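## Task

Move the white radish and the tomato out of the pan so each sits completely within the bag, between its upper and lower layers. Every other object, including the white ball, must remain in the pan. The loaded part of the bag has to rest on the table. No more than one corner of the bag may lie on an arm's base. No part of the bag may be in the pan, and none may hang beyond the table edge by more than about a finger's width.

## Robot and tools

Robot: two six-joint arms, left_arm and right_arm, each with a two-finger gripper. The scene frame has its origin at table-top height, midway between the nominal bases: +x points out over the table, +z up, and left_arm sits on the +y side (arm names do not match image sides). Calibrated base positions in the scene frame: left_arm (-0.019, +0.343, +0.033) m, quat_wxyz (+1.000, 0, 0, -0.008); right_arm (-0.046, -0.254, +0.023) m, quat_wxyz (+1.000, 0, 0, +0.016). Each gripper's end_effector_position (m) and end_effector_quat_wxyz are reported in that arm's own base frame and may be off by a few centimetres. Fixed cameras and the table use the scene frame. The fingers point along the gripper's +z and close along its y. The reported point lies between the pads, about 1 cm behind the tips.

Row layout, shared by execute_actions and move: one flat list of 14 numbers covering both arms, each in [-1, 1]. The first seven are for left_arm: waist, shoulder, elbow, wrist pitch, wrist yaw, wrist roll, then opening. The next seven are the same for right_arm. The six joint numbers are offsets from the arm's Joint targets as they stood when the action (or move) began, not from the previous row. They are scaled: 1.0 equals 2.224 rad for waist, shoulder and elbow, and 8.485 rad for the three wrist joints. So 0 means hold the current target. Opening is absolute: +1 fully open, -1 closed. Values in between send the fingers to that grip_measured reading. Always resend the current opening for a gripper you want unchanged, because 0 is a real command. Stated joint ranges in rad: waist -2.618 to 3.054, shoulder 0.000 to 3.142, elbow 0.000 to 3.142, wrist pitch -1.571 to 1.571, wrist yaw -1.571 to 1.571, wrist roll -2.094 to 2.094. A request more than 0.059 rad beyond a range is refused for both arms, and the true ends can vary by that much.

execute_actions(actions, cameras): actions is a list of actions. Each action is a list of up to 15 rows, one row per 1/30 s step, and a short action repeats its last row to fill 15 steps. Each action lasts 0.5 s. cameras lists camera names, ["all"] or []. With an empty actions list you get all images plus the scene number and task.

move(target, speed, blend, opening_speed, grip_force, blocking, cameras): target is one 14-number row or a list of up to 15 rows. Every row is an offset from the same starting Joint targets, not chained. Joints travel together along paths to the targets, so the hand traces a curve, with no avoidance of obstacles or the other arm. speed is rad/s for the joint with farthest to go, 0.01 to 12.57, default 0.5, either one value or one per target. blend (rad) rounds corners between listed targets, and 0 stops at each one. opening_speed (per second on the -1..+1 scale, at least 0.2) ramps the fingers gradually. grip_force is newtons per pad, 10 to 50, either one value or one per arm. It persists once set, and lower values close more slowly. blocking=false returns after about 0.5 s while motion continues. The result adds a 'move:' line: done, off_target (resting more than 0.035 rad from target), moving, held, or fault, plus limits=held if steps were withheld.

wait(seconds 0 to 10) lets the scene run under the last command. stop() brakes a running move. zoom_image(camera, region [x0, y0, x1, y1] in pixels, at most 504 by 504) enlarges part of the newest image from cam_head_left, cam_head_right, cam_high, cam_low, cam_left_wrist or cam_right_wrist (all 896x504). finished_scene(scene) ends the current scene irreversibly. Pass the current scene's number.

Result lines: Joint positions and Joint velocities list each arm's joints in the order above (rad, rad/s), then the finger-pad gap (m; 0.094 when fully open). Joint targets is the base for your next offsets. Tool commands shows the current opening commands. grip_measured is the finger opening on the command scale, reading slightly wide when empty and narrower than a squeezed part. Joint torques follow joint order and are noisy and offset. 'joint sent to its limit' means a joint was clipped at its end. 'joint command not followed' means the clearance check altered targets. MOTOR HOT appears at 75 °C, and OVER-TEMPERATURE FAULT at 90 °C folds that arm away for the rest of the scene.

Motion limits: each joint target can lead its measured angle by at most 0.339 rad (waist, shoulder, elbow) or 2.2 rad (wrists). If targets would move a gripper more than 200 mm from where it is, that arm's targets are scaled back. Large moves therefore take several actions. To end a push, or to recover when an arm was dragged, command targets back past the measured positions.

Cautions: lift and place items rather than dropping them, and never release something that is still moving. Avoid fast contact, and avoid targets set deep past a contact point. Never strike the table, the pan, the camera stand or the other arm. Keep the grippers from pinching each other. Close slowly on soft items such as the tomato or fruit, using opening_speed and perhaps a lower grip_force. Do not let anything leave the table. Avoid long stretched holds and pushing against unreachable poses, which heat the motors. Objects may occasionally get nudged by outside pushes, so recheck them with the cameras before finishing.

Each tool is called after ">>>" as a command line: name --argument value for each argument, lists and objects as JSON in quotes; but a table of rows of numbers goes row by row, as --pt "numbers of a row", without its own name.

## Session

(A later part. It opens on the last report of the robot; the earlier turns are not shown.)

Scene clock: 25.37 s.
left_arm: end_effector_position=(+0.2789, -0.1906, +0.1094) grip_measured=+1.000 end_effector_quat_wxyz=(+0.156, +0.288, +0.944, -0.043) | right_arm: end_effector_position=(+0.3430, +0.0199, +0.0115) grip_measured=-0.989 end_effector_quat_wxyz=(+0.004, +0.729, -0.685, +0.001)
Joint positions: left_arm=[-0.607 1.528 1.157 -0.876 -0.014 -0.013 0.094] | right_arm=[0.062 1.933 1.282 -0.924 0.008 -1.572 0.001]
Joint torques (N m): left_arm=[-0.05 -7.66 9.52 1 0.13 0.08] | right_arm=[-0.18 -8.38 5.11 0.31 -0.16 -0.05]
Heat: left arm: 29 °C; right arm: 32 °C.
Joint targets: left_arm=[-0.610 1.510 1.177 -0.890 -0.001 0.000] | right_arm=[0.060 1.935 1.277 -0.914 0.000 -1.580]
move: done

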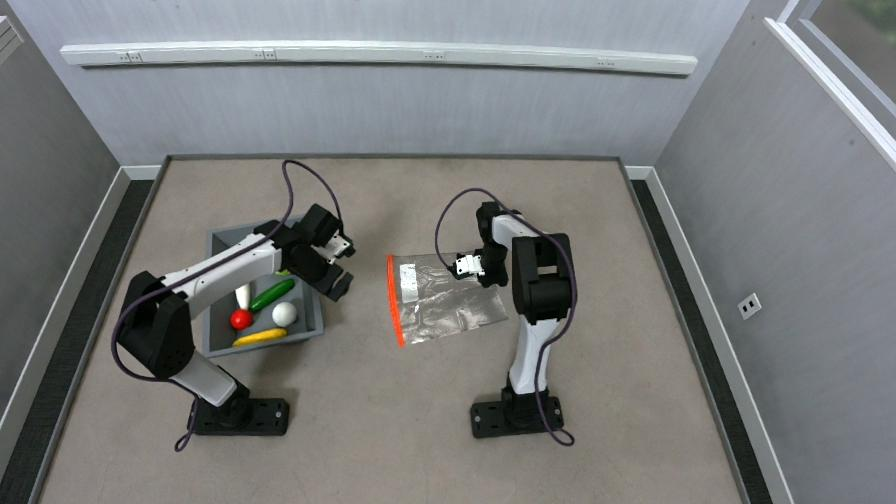

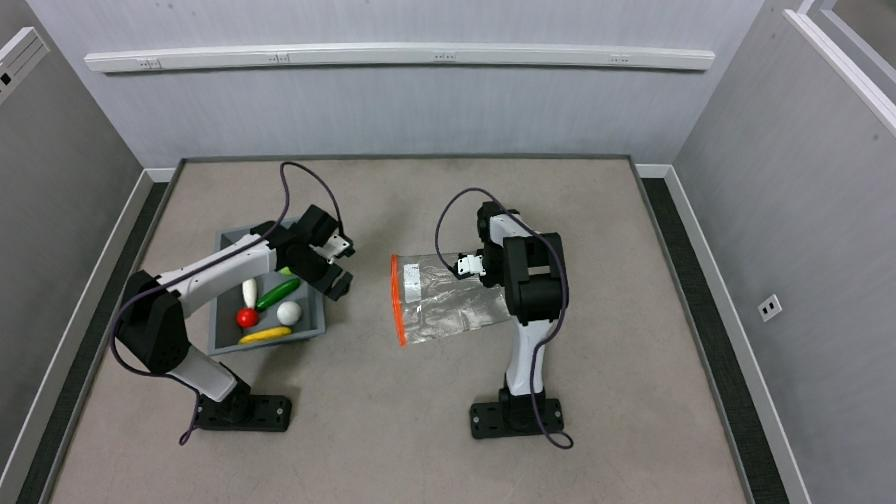

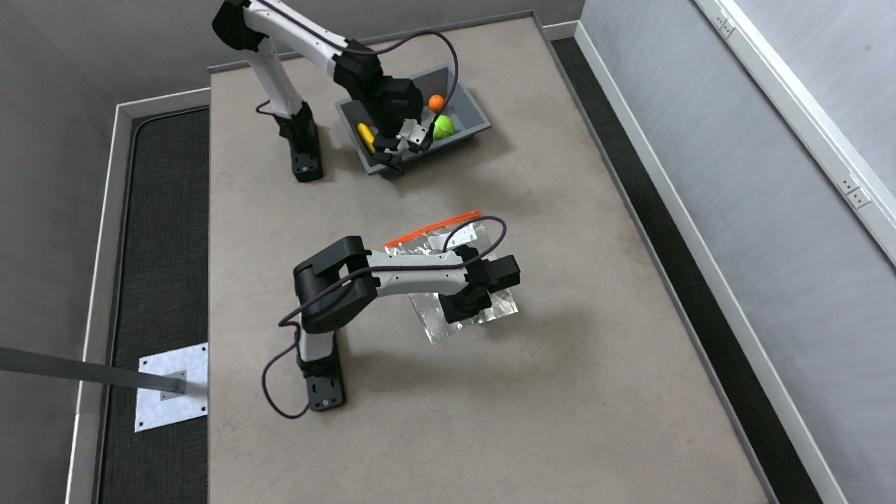

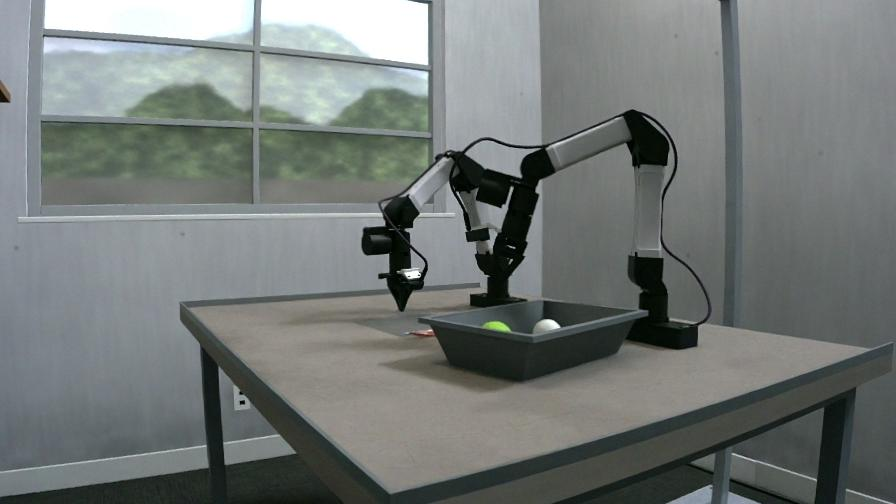

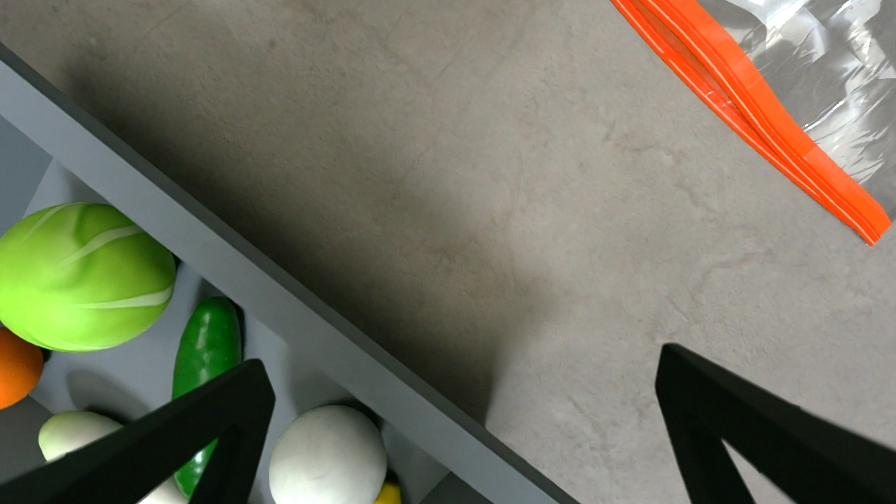

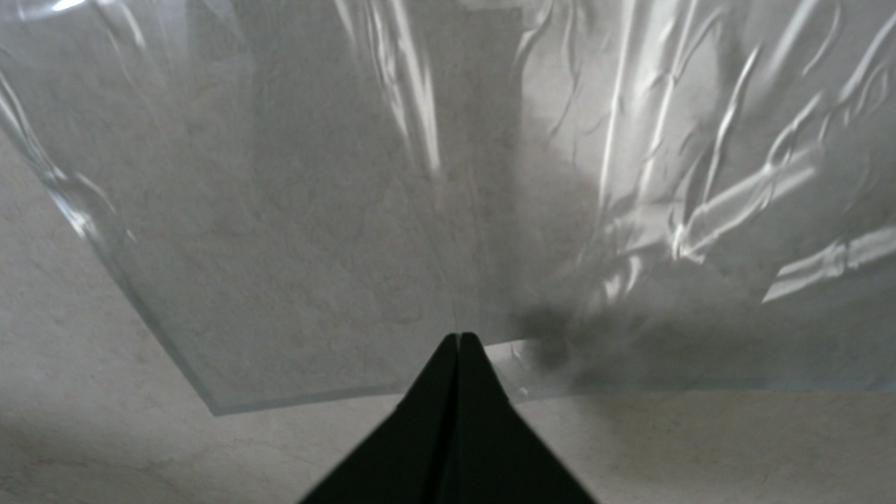

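>>> move --pt "0 0 0 0 0 0 1 0 0 0 0 0 0 -0.25" --pt "0 0 0 0 0 0 1 0 -0.0346 0.0789 -0.0296 0 0 -0.25" --pt "0 0 0 0 0 0 1 0.2716 0.0877 0.2540 -0.0435 0 0.4160 -0.25" --speed '[0.3,0.3,0.9]' --opening_speed 0.6 --cameras '["cam_head_left","cam_left_wrist","cam_right_wrist","cam_low"]'

Scene clock: 34.53 s.
left_arm: end_effector_position=(+0.2789, -0.1906, +0.1094) grip_measured=+1.000 end_effector_quat_wxyz=(+0.156, +0.288, +0.944, -0.043) | right_arm: end_effector_position=(+0.3224, +0.2494, +0.0771) grip_measured=-0.251 end_effector_quat_wxyz=(+0.003, +0.598, +0.802, -0.002)
Joint positions: left_arm=[-0.607 1.528 1.157 -0.876 -0.014 -0.013 0.094] | right_arm=[0.661 2.113 1.815 -1.275 0.006 1.942 0.035]
Joint torques (N m): left_arm=[-0.05 -7.65 9.55 1 0.13 0.07] | right_arm=[0.28 -8.87 8.49 0.1 -0.04 0.12]
Heat: left arm: 30 °C; right arm: 33 °C.
Joint targets: left_arm=[-0.610 1.510 1.177 -0.890 -0.001 0.000] | right_arm=[0.664 2.130 1.842 -1.283 0.000 1.950]
move: done
Images, in order (width x height): cam_head_left 896x504, cam_low 896x504, cam_left_wrist 896x504, cam_right_wrist 896x504.

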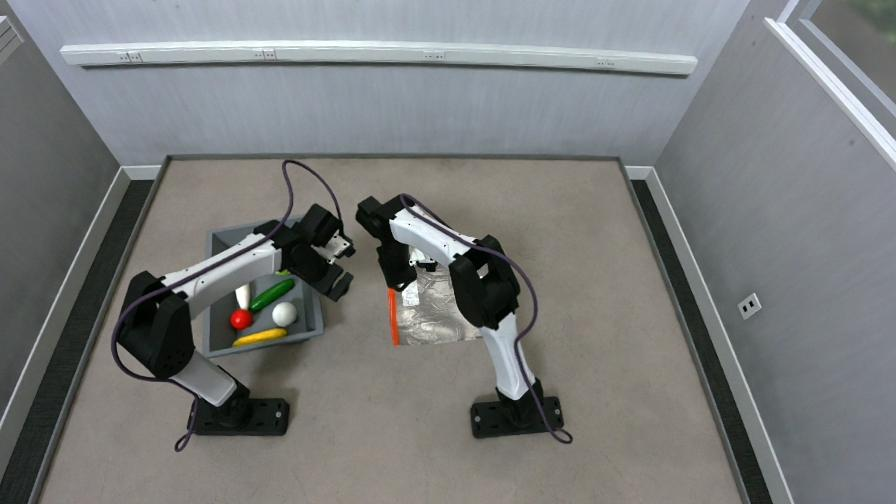

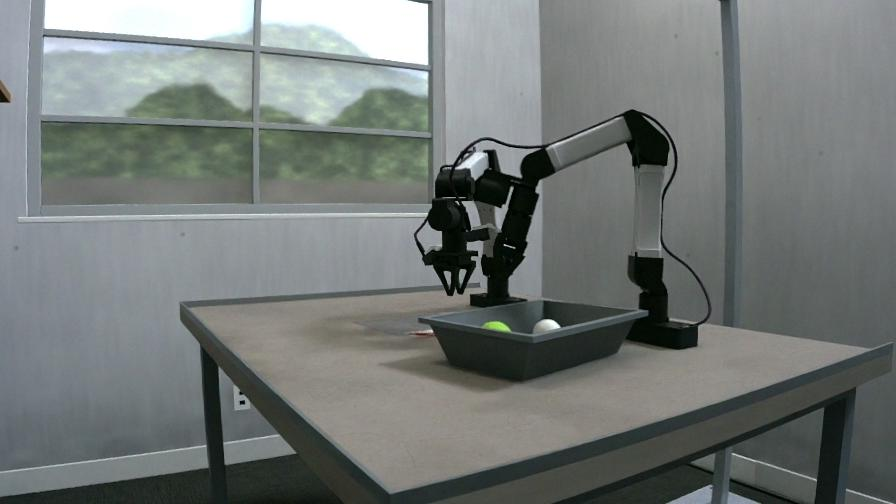

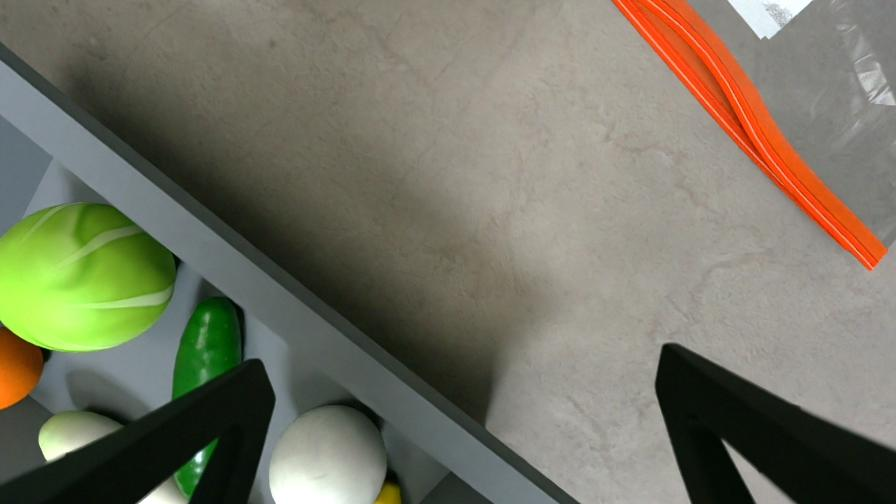

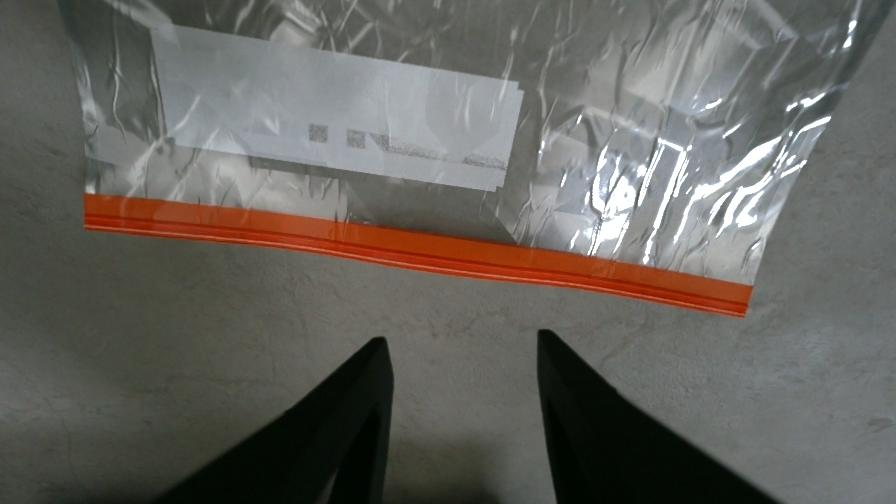

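>>> move --target '[0,0,0,0,0,0,1,0.0117,0.0496,-0.0045,0.0141,0,0.0094,-0.25]' --speed 0.3 --cameras '["cam_left_wrist","cam_right_wrist"]'

Scene clock: 36.17 s.
left_arm: end_effector_position=(+0.2789, -0.1906, +0.1094) grip_measured=+1.000 end_effector_quat_wxyz=(+0.156, +0.288, +0.944, -0.043) | right_arm: end_effector_position=(+0.3311, +0.2696, +0.0316) grip_measured=-0.251 end_effector_quat_wxyz=(+0.002, +0.619, +0.785, -0.007)
Joint positions: left_arm=[-0.607 1.528 1.157 -0.876 -0.014 -0.013 0.094] | right_arm=[0.686 2.229 1.818 -1.172 0.006 2.022 0.035]
Joint torques (N m): left_arm=[-0.01 -7.64 9.61 0.99 0.13 0.07] | right_arm=[0.43 -10.1 7.17 0.28 -0.05 0.13]
Heat: left arm: 30 °C; right arm: 34 °C.
Joint targets: left_arm=[-0.610 1.510 1.177 -0.890 -0.001 0.000] | right_arm=[0.690 2.240 1.832 -1.163 0.000 2.030]
move: done
Images, in order (width x height): cam_left_wrist 896x504, cam_right_wrist 896x504.

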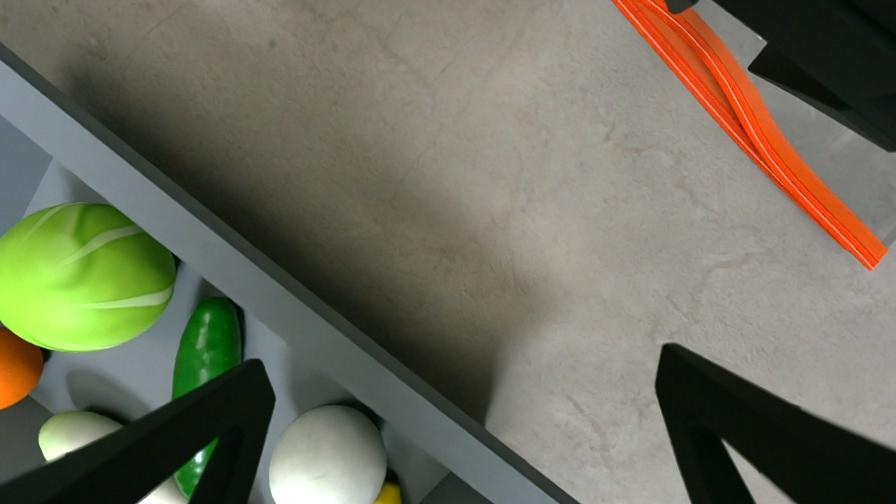

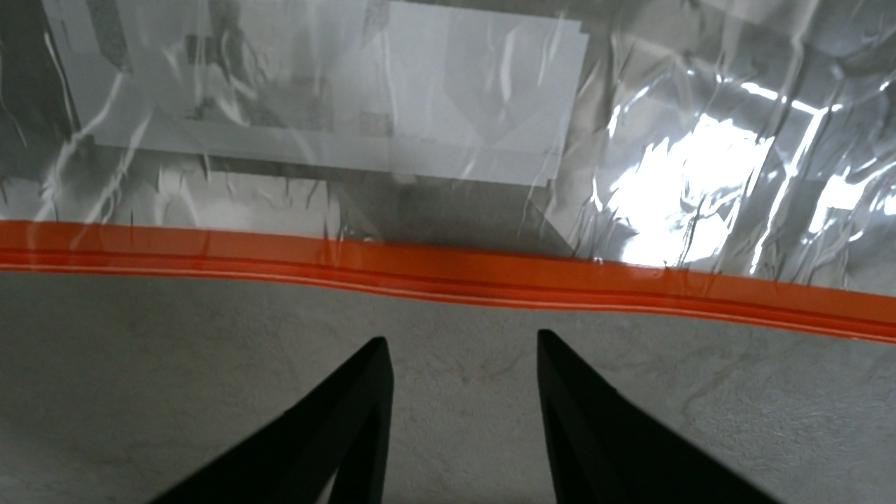

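>>> move --target '[0,0,0,0,0,0,1,0,0.0171,-0.0413,0.0153,0,0,-0.25]' --speed 0.15 --cameras '["cam_right_wrist"]'

Scene clock: 37.80 s.
left_arm: end_effector_position=(+0.2789, -0.1906, +0.1094) grip_measured=+1.000 end_effector_quat_wxyz=(+0.156, +0.288, +0.944, -0.043) | right_arm: end_effector_position=(+0.3359, +0.2736, -0.0005) grip_measured=-0.251 end_effector_quat_wxyz=(+0.004, +0.620, +0.785, +0.004)
Joint positions: left_arm=[-0.607 1.528 1.157 -0.876 -0.014 -0.013 0.094] | right_arm=[0.686 2.263 1.744 -1.043 0.006 2.023 0.035]
Joint torques (N m): left_arm=[-0.02 -7.66 9.52 1 0.12 0.08] | right_arm=[0.4 -9.87 5.38 0.28 -0.04 0.13]
Heat: left arm: 30 °C; right arm: 34 °C.
Joint targets: left_arm=[-0.610 1.510 1.177 -0.890 -0.001 0.000] | right_arm=[0.690 2.279 1.741 -1.034 0.000 2.030]
move: done
Images, in order (width x height): cam_right_wrist 896x504.

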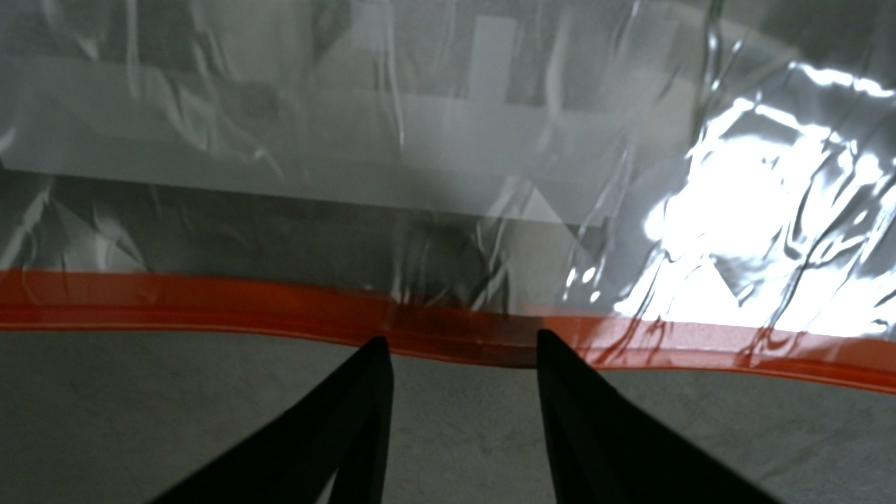

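>>> move --pt "0 0 0 0 0 0 1 0 0.0054 -0.0131 0.0048 0 0 -0.25" --pt "0 0 0 0 0 0 1 0 0.0054 -0.0131 0.0048 0 0 -1" --speed 0.1 --opening_speed 0.4 --cameras '["cam_right_wrist","cam_left_wrist"]'

Scene clock: 40.90 s.
left_arm: end_effector_position=(+0.2789, -0.1906, +0.1094) grip_measured=+1.000 end_effector_quat_wxyz=(+0.156, +0.288, +0.944, -0.043) | right_arm: end_effector_position=(+0.3382, +0.2754, -0.0077) grip_measured=-0.991 end_effector_quat_wxyz=(+0.006, +0.620, +0.785, +0.011)
Joint positions: left_arm=[-0.607 1.528 1.157 -0.876 -0.014 -0.013 0.094] | right_arm=[0.686 2.268 1.723 -1.001 0.006 2.023 0]
Joint torques (N m): left_arm=[-0.03 -7.65 9.58 0.99 0.13 0.06] | right_arm=[0.43 -9.29 4.66 0.3 -0.04 0.12]
Heat: left arm: 31 °C; right arm: 34 °C.
Joint targets: left_arm=[-0.610 1.510 1.177 -0.890 -0.001 0.000] | right_arm=[0.690 2.290 1.711 -0.993 0.000 2.030]
move: done
Images, in order (width x height): cam_left_wrist 896x504, cam_right_wrist 896x504.

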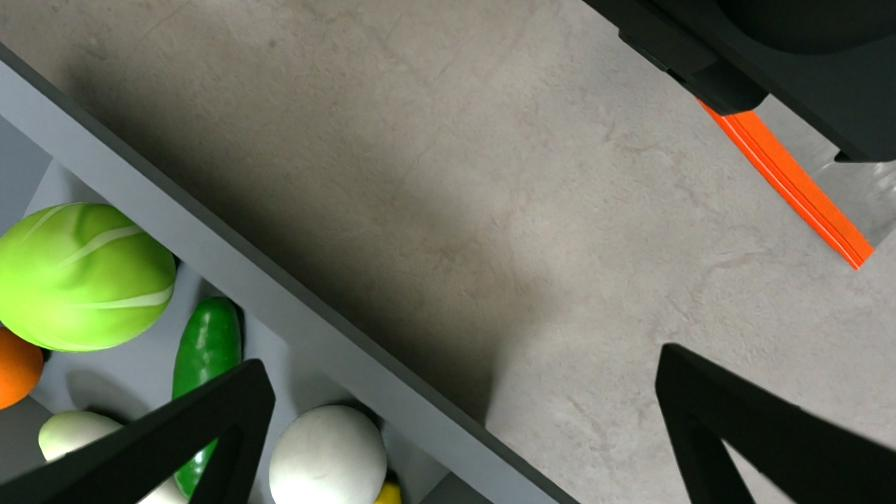

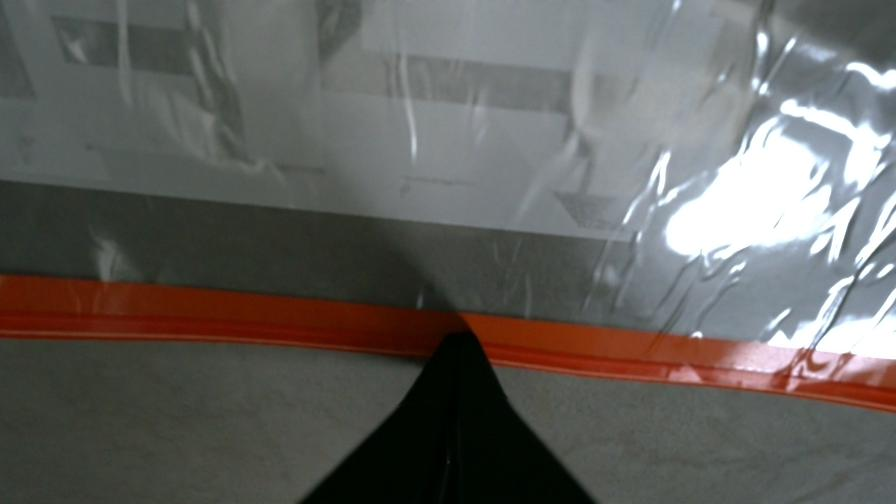

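>>> move --pt "0 0 0 0 0 0 1 0 0 0 0 0 0 -0.1" --pt "0 0 0 0 0 0 1 0 -0.0045 -0.0225 0.0047 0 0 -0.1" --pt "0 0 0 0 0 0 1 0 -0.0045 -0.0225 0.0047 0 0 -1" --speed 0.1 --opening_speed 0.5 --cameras '["cam_right_wrist"]'

Scene clock: 46.07 s.
left_arm: end_effector_position=(+0.2789, -0.1906, +0.1094) grip_measured=+1.000 end_effector_quat_wxyz=(+0.156, +0.288, +0.944, -0.043) | right_arm: end_effector_position=(+0.3371, +0.2767, -0.0092) grip_measured=-0.990 end_effector_quat_wxyz=(+0.003, +0.620, +0.785, +0.019)
Joint positions: left_arm=[-0.607 1.528 1.157 -0.876 -0.014 -0.013 0.094] | right_arm=[0.686 2.257 1.697 -0.973 -0.003 2.023 0]
Joint torques (N m): left_arm=[-0.03 -7.66 9.54 0.99 0.13 0.07] | right_arm=[0.4 -9.13 2.35 0.45 0.05 0.11]
Heat: left arm: 31 °C; right arm: 34 °C.
Joint targets: left_arm=[-0.610 1.510 1.177 -0.890 -0.001 0.000] | right_arm=[0.690 2.280 1.661 -0.953 0.000 2.030]
move: off_target (right_arm); target 3's new numbers were sent with right_arm's elbow 0.038 rad from that target; right_arm: the elbow is farthest, 0.036 rad from its target
Images, in order (width x height): cam_right_wrist 896x504.

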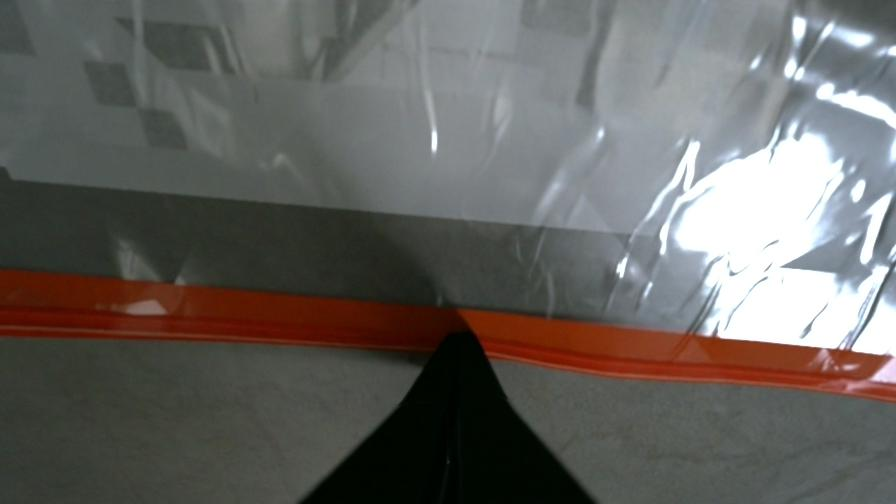

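>>> zoom_image --camera "cam_right_wrist" --region '[280, 200, 680, 425]'

Scaled by 1.260 from the camera's 896x504 image, which has a finer 1280x720 frame.

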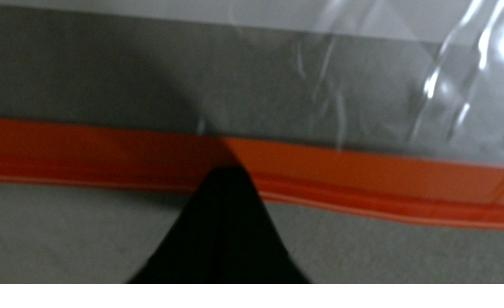

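>>> move --target '[0,0,0,0,0,0,1,0,-0.0202,0.0522,-0.0189,0,0,-1]' --speed 0.15 --cameras '["cam_right_wrist","cam_left_wrist"]'

Scene clock: 48.27 s.
left_arm: end_effector_position=(+0.2789, -0.1906, +0.1094) grip_measured=+1.000 end_effector_quat_wxyz=(+0.156, +0.288, +0.944, -0.043) | right_arm: end_effector_position=(+0.3257, +0.2674, +0.0043) grip_measured=-0.991 end_effector_quat_wxyz=(-0.006, +0.620, +0.784, -0.018)
Joint positions: left_arm=[-0.607 1.528 1.157 -0.876 -0.014 -0.013 0.094] | right_arm=[0.686 2.256 1.752 -1.104 -0.003 2.023 0]
Joint torques (N m): left_arm=[-0.02 -7.62 9.59 0.99 0.13 0.07] | right_arm=[0.43 -12.98 8.06 0.03 0.04 0.12]
Heat: left arm: 31 °C; right arm: 34 °C.
Joint targets: left_arm=[-0.610 1.510 1.177 -0.890 -0.001 0.000] | right_arm=[0.690 2.235 1.777 -1.113 0.000 2.030]
move: done
Images, in order (width x height): cam_left_wrist 896x504, cam_right_wrist 896x504.

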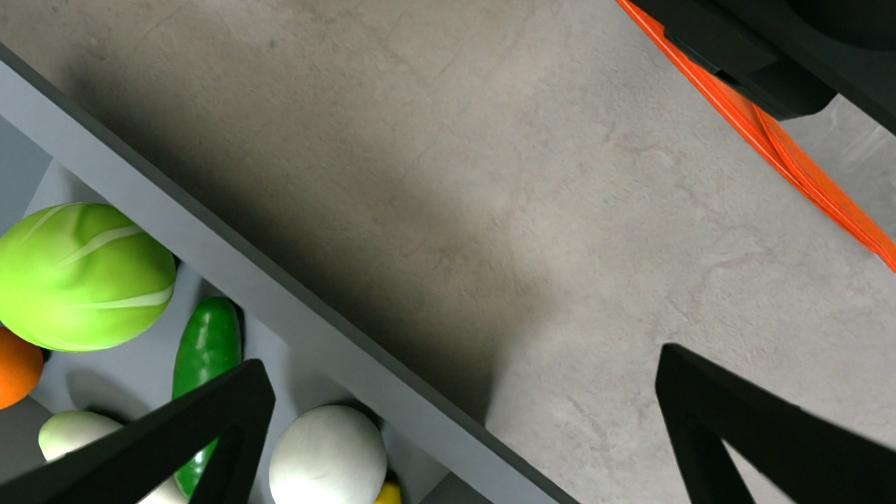

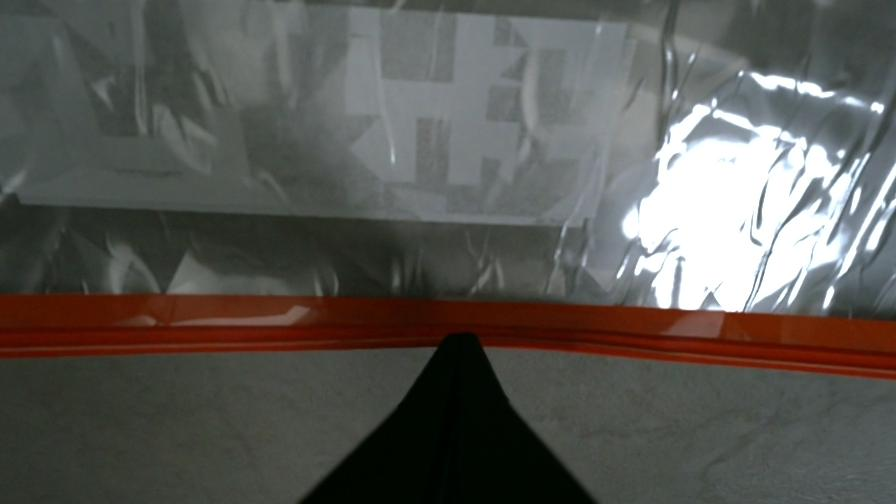

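>>> move --target '[0,0,0,0,0,0,1,0,-0.0100,0.0260,-0.0090,0,0,-1]' --speed 0.15 --cameras '["cam_right_wrist","cam_left_wrist","cam_low"]'

Scene clock: 57.20 s.
left_arm: end_effector_position=(+0.2789, -0.1906, +0.1094) grip_measured=+1.000 end_effector_quat_wxyz=(+0.156, +0.288, +0.944, -0.043) | right_arm: end_effector_position=(+0.3249, +0.2667, +0.0187) grip_measured=-0.991 end_effector_quat_wxyz=(-0.008, +0.620, +0.784, -0.027)
Joint positions: left_arm=[-0.607 1.528 1.157 -0.876 -0.014 -0.013 0.094] | right_arm=[0.686 2.256 1.81 -1.18 -0.003 2.023 0]
Joint torques (N m): left_arm=[-0.02 -7.65 9.55 0.99 0.12 0.07] | right_arm=[0.4 -14.98 8.1 -0.05 0.04 0.12]
Heat: left arm: 32 °C; right arm: 37 °C.
Joint targets: left_arm=[-0.610 1.510 1.177 -0.890 -0.001 0.000] | right_arm=[0.690 2.213 1.835 -1.190 0.000 2.030]
move: off_target (right_arm); right_arm: the shoulder is farthest, 0.043 rad from its target
Images, in order (width x height): cam_low 896x504, cam_left_wrist 896x504, cam_right_wrist 896x504.

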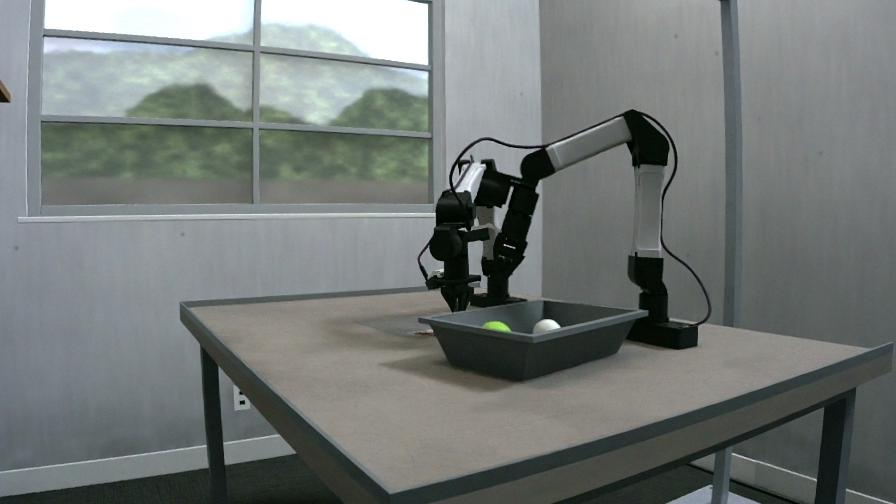

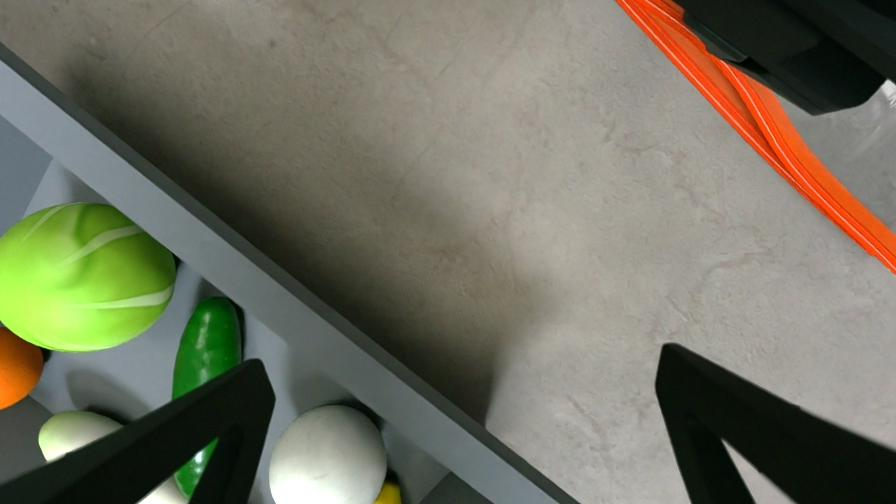

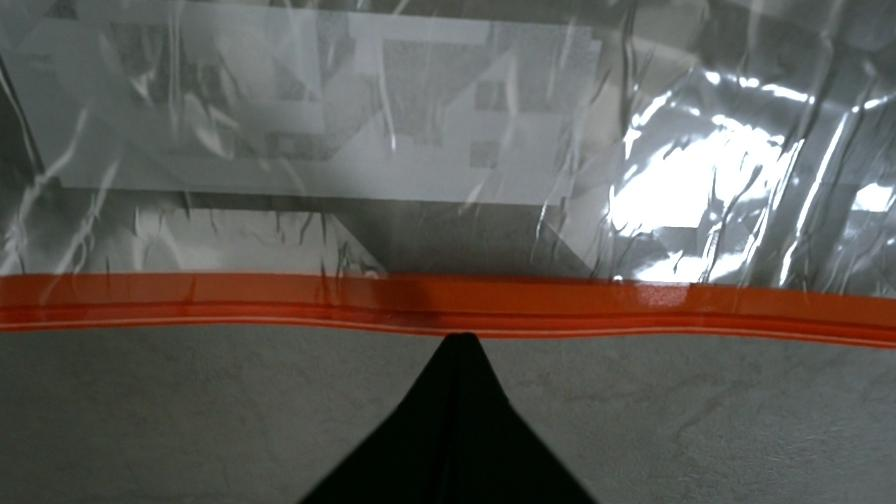

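>>> move --pt "0 0 0 0 0 0 1 0 -0.0315 -0.1095 0.0201 0 0 -0.2" --pt "0 0 0 0 0 0 1 0 -0.0079 -0.1418 0.0348 0 0 -0.2" --pt "0 0 0 0 0 0 1 0 -0.0079 -0.1418 0.0348 0 0 -1" --pt "0 0 0 0 0 0 1 0 -0.0315 -0.1095 0.0201 0 0 -1" --speed '[0.25,0.12,0.1,0.12]' --opening_speed 0.4 --cameras '["cam_right_wrist","cam_left_wrist"]'

Scene clock: 64.30 s.
left_arm: end_effector_position=(+0.2789, -0.1906, +0.1094) grip_measured=+1.000 end_effector_quat_wxyz=(+0.156, +0.288, +0.944, -0.043) | right_arm: end_effector_position=(+0.3060, +0.2494, -0.0043) grip_measured=-0.991 end_effector_quat_wxyz=(+0.000, +0.620, +0.785, -0.020)
Joint positions: left_arm=[-0.607 1.528 1.157 -0.876 -0.014 -0.013 0.094] | right_arm=[0.688 2.166 1.567 -1.01 0.009 2.025 0]
Joint torques (N m): left_arm=[-0.05 -7.64 9.54 0.99 0.13 0.06] | right_arm=[0.25 -12.38 7.86 0.05 -0.07 0.11]
Heat: left arm: 32 °C; right arm: 38 °C.
Joint targets: left_arm=[-0.610 1.510 1.177 -0.890 -0.001 0.000] | right_arm=[0.690 2.143 1.592 -1.019 0.000 2.030]
move: done; target 3's new numbers were sent with right_arm's wrist pitch 0.101 rad from that target
Images, in order (width x height): cam_left_wrist 896x504, cam_right_wrist 896x504.

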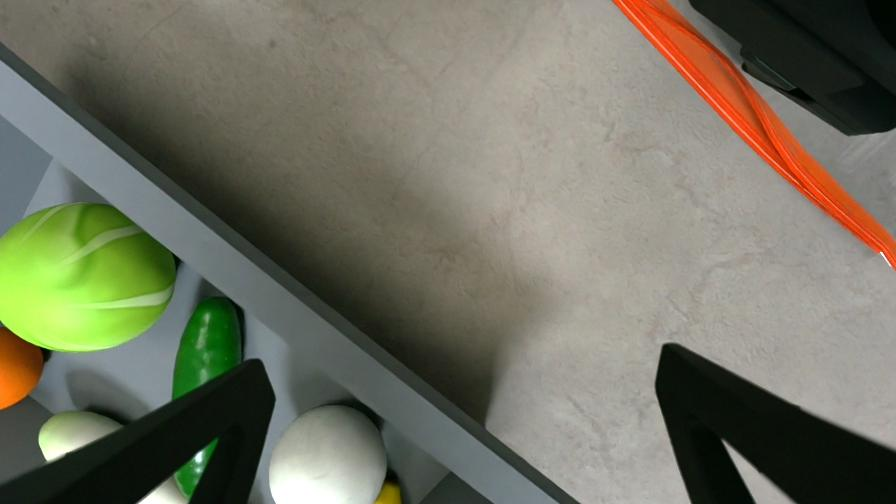

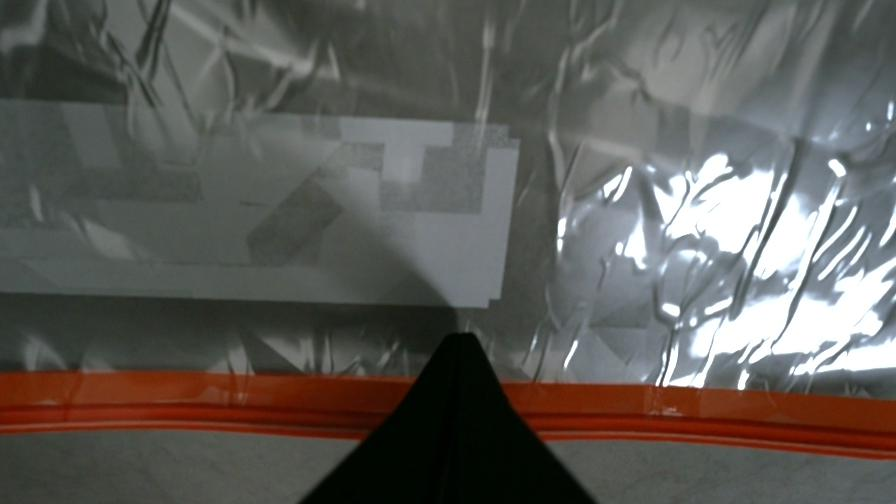

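>>> move --target '[0,0,0,0,0,0,1,0,-0.0137,0.0337,-0.0125,0,0,-1]' --speed 0.15 --cameras '["cam_right_wrist","cam_left_wrist"]'

Scene clock: 65.83 s.
left_arm: end_effector_position=(+0.2789, -0.1906, +0.1094) grip_measured=+1.000 end_effector_quat_wxyz=(+0.156, +0.288, +0.944, -0.043) | right_arm: end_effector_position=(+0.3047, +0.2483, +0.0140) grip_measured=-0.991 end_effector_quat_wxyz=(-0.003, +0.619, +0.784, -0.035)
Joint positions: left_arm=[-0.607 1.528 1.157 -0.876 -0.014 -0.013 0.094] | right_arm=[0.688 2.166 1.642 -1.116 0.009 2.025 0]
Joint torques (N m): left_arm=[-0.05 -7.64 9.54 0.99 0.13 0.07] | right_arm=[0.25 -15.12 7.94 -0.04 -0.07 0.11]
Heat: left arm: 33 °C; right arm: 39 °C.
Joint targets: left_arm=[-0.610 1.510 1.177 -0.890 -0.001 0.000] | right_arm=[0.690 2.113 1.667 -1.125 0.000 2.030]
move: off_target (right_arm); right_arm: the shoulder is farthest, 0.054 rad from its target
Images, in order (width x height): cam_left_wrist 896x504, cam_right_wrist 896x504.

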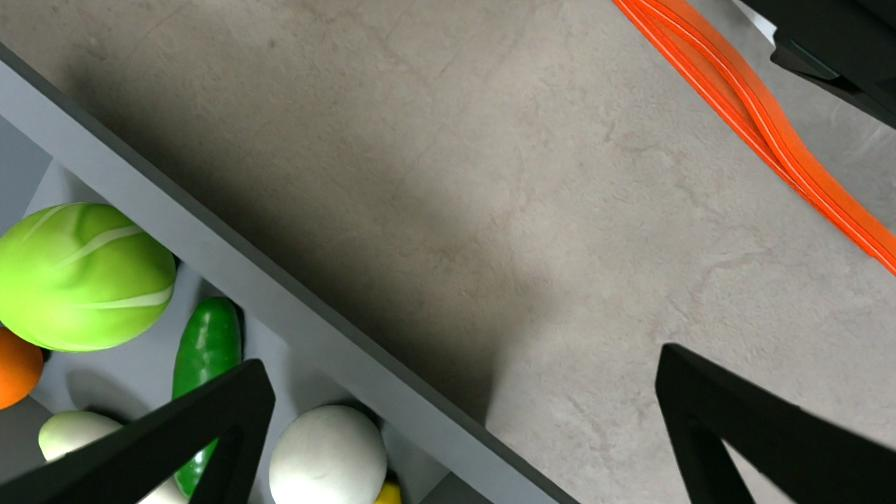

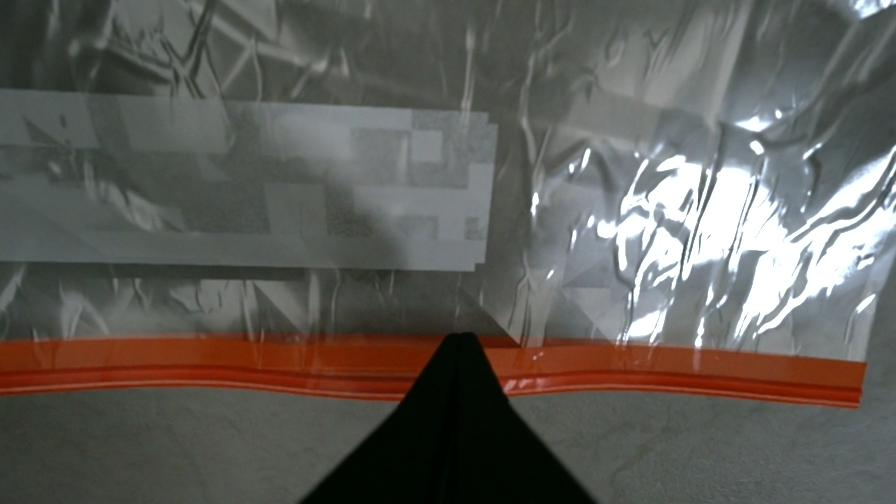

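>>> move --pt "0 0 0 0 0 0 1 0.0184 -0.0243 -0.0927 0.0180 0 0.0047 -0.15" --pt "0 0 0 0 0 0 1 0.0184 -0.0037 -0.1192 0.0303 0 0.0047 -0.15" --speed '[0.25,0.12]' --opening_speed 0.6 --cameras '["cam_right_wrist","cam_low"]'

>>> zoom_image --camera "cam_low" --region '[380, 220, 540, 350]'

Scene clock: 67.57 s.
left_arm: end_effector_position=(+0.2789, -0.1906, +0.1094) grip_measured=+1.000 end_effector_quat_wxyz=(+0.156, +0.288, +0.944, -0.043) | right_arm: end_effector_position=(+0.2963, +0.2474, +0.0102) grip_measured=-0.741 end_effector_quat_wxyz=(-0.003, +0.619, +0.785, -0.035)
Joint positions: left_arm=[-0.607 1.528 1.157 -0.876 -0.014 -0.013 0.094] | right_arm=[0.699 2.144 1.591 -1.087 0.008 2.034 0.012]
Joint torques (N m): left_arm=[-0.05 -7.65 9.55 0.99 0.14 0.07] | right_arm=[-0.03 -10.5 5.87 0.07 0.02 0.05]
Heat: left arm: 33 °C; right arm: 39 °C.
Joint targets: left_arm=[-0.610 1.510 1.177 -0.890 -0.001 0.000] | right_arm=[0.698 2.145 1.594 -1.085 0.008 2.034]
Tool commands: left_gripper/opening=+1.0 right_gripper/opening=-0.74
move: held (right_arm; a check stopped the path); path passed 0 of 2 targets; limits=held; right_arm: the wrist pitch is farthest, 0.219 rad from its target
joint command not followed: on one or more control steps a check withheld the commanded joint targets of the right arm, and it was not sent them on those steps.
cause: the commanded joint targets, or the way to them, would bring a part of the robot too close to another arm (this arm's wrist (the part past the wrist pitch) and the left arm's wrist camera, 16 mm apart when this arm was first held).
Images, in order (width x height): cam_low 896x504, cam_right_wrist 896x504.

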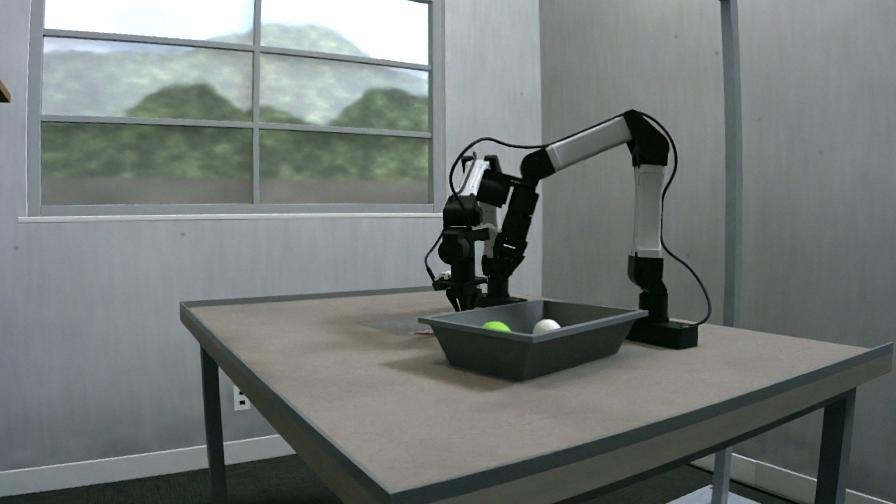

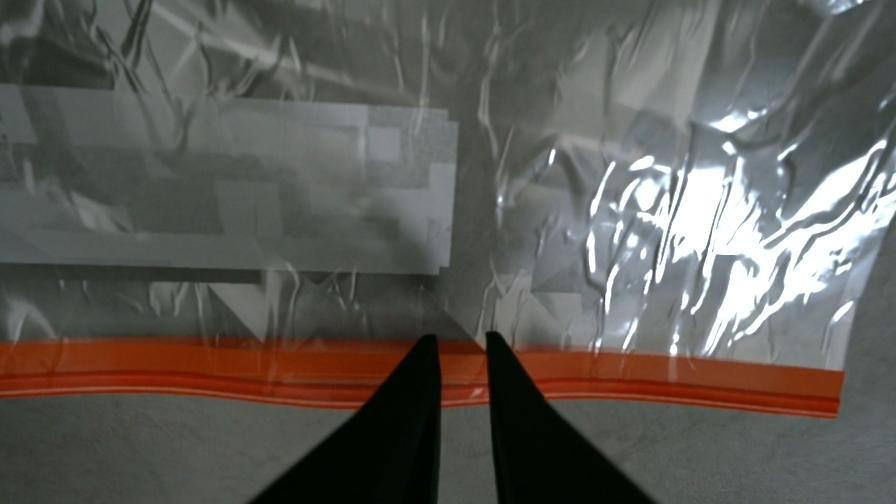

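Scaled by 3.150 from the camera's 896x504 image, which has a finer 1280x720 frame.

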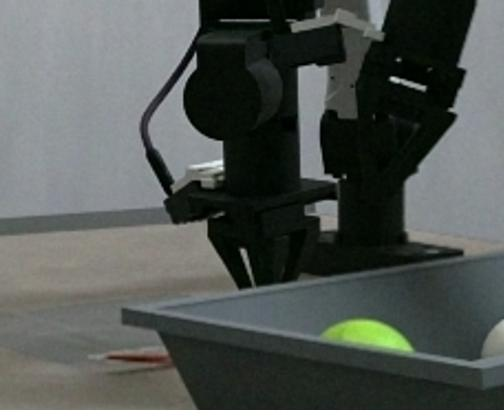

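>>> move --target '[0.33,0,0,0,0,0,1,0,0,0,0,0,0,-0.15]' --speed 1.0 --cameras '["cam_left_wrist","cam_right_wrist"]'

Scene clock: 69.23 s.
left_arm: end_effector_position=(+0.3351, +0.0426, +0.1094) grip_measured=+1.000 end_effector_quat_wxyz=(+0.161, -0.067, +0.985, +0.013) | right_arm: end_effector_position=(+0.2963, +0.2474, +0.0102) grip_measured=-0.151 end_effector_quat_wxyz=(-0.003, +0.619, +0.785, -0.035)
Joint positions: left_arm=[0.123 1.528 1.157 -0.876 -0.007 -0.011 0.094] | right_arm=[0.699 2.144 1.591 -1.087 0.008 2.034 0.04]
Joint torques (N m): left_arm=[0.28 -7.65 9.55 0.99 0.07 0.05] | right_arm=[-0.08 -10.19 5.86 0.05 0.02 0.05]
Heat: left arm: 33 °C; right arm: 39 °C.
Joint targets: left_arm=[0.124 1.510 1.177 -0.890 -0.001 0.000] | right_arm=[0.698 2.145 1.594 -1.085 0.008 2.034]
move: done
Images, in order (width x height): cam_left_wrist 896x504, cam_right_wrist 896x504.

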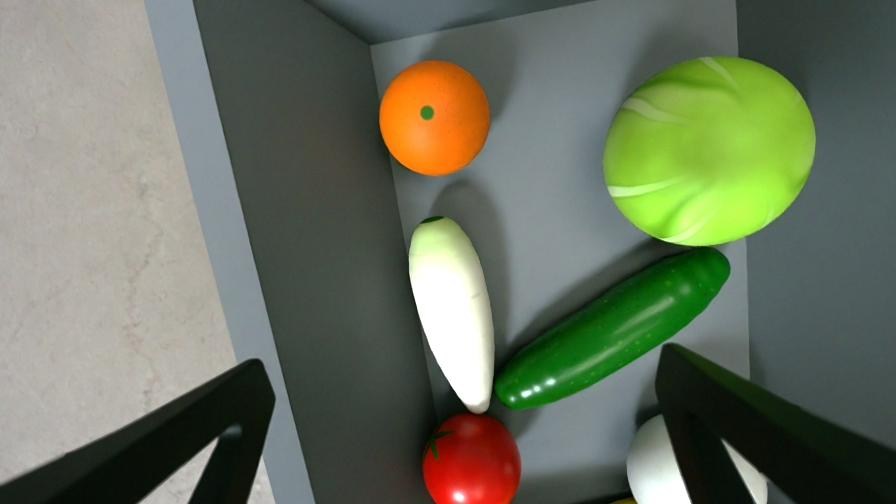

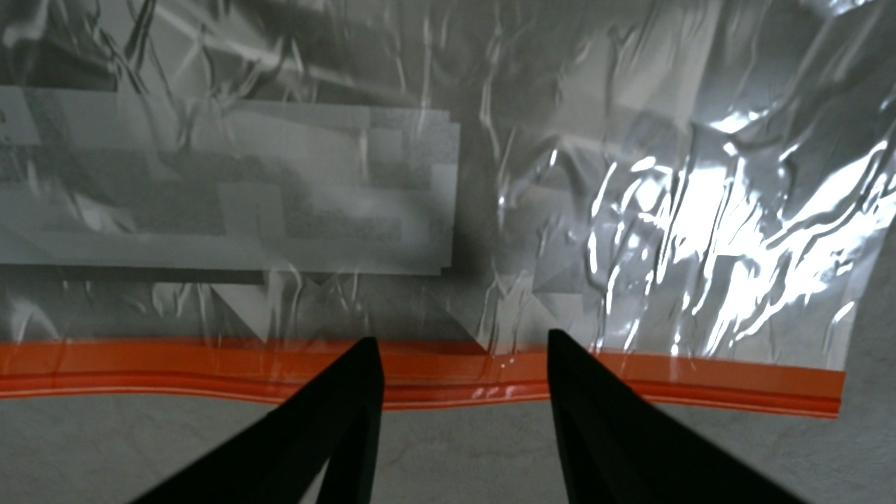

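>>> move --pt "0 0 0 0 0 0 1 0.0148 -0.0387 -0.0599 0.0133 -0.0009 0.0042 -0.15" --pt "0 0 0 0 0 0 1 0.0148 -0.0181 -0.0864 0.0256 -0.0009 0.0042 -0.15" --pt "0 0 0 0 0 0 1 0.0148 -0.0181 -0.0864 0.0256 -0.0009 0.0042 -1" --speed '[0.25,0.12,0.1]' --opening_speed 0.4 --cameras '["cam_right_wrist"]'

Scene clock: 74.13 s.
left_arm: end_effector_position=(+0.3351, +0.0426, +0.1094) grip_measured=+1.000 end_effector_quat_wxyz=(+0.161, -0.067, +0.985, +0.013) | right_arm: end_effector_position=(+0.2886, +0.2533, -0.0092) grip_measured=-0.990 end_effector_quat_wxyz=(+0.008, +0.620, +0.784, +0.005)
Joint positions: left_arm=[0.123 1.528 1.157 -0.876 -0.007 -0.011 0.094] | right_arm=[0.727 2.09 1.425 -0.894 0.014 2.065 0]
Joint torques (N m): left_arm=[0.31 -7.68 9.54 0.99 0.07 0.06] | right_arm=[0.47 -8.55 3.25 0.45 -0.11 0.11]
Heat: left arm: 33 °C; right arm: 40 °C.
Joint targets: left_arm=[0.124 1.510 1.177 -0.890 -0.001 0.000] | right_arm=[0.731 2.104 1.402 -0.868 0.001 2.070]
move: done; target 3's new numbers were sent with right_arm's wrist pitch 0.068 rad from that target
Images, in order (width x height): cam_right_wrist 896x504.

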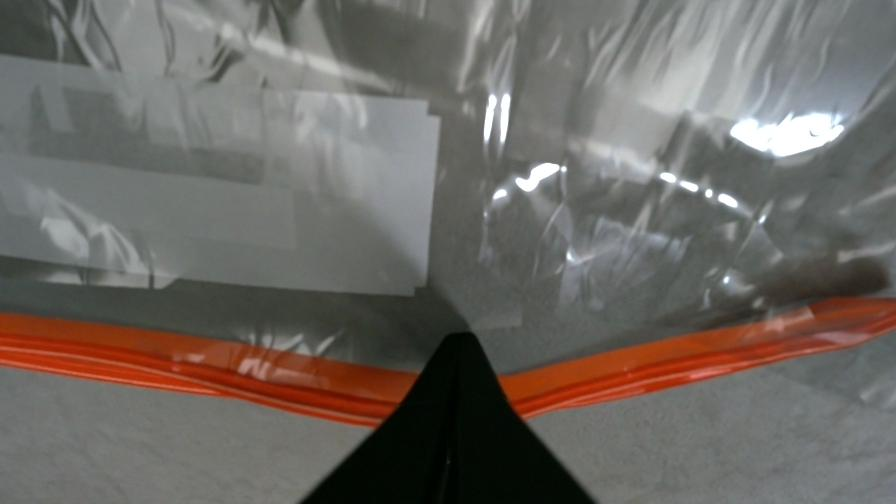

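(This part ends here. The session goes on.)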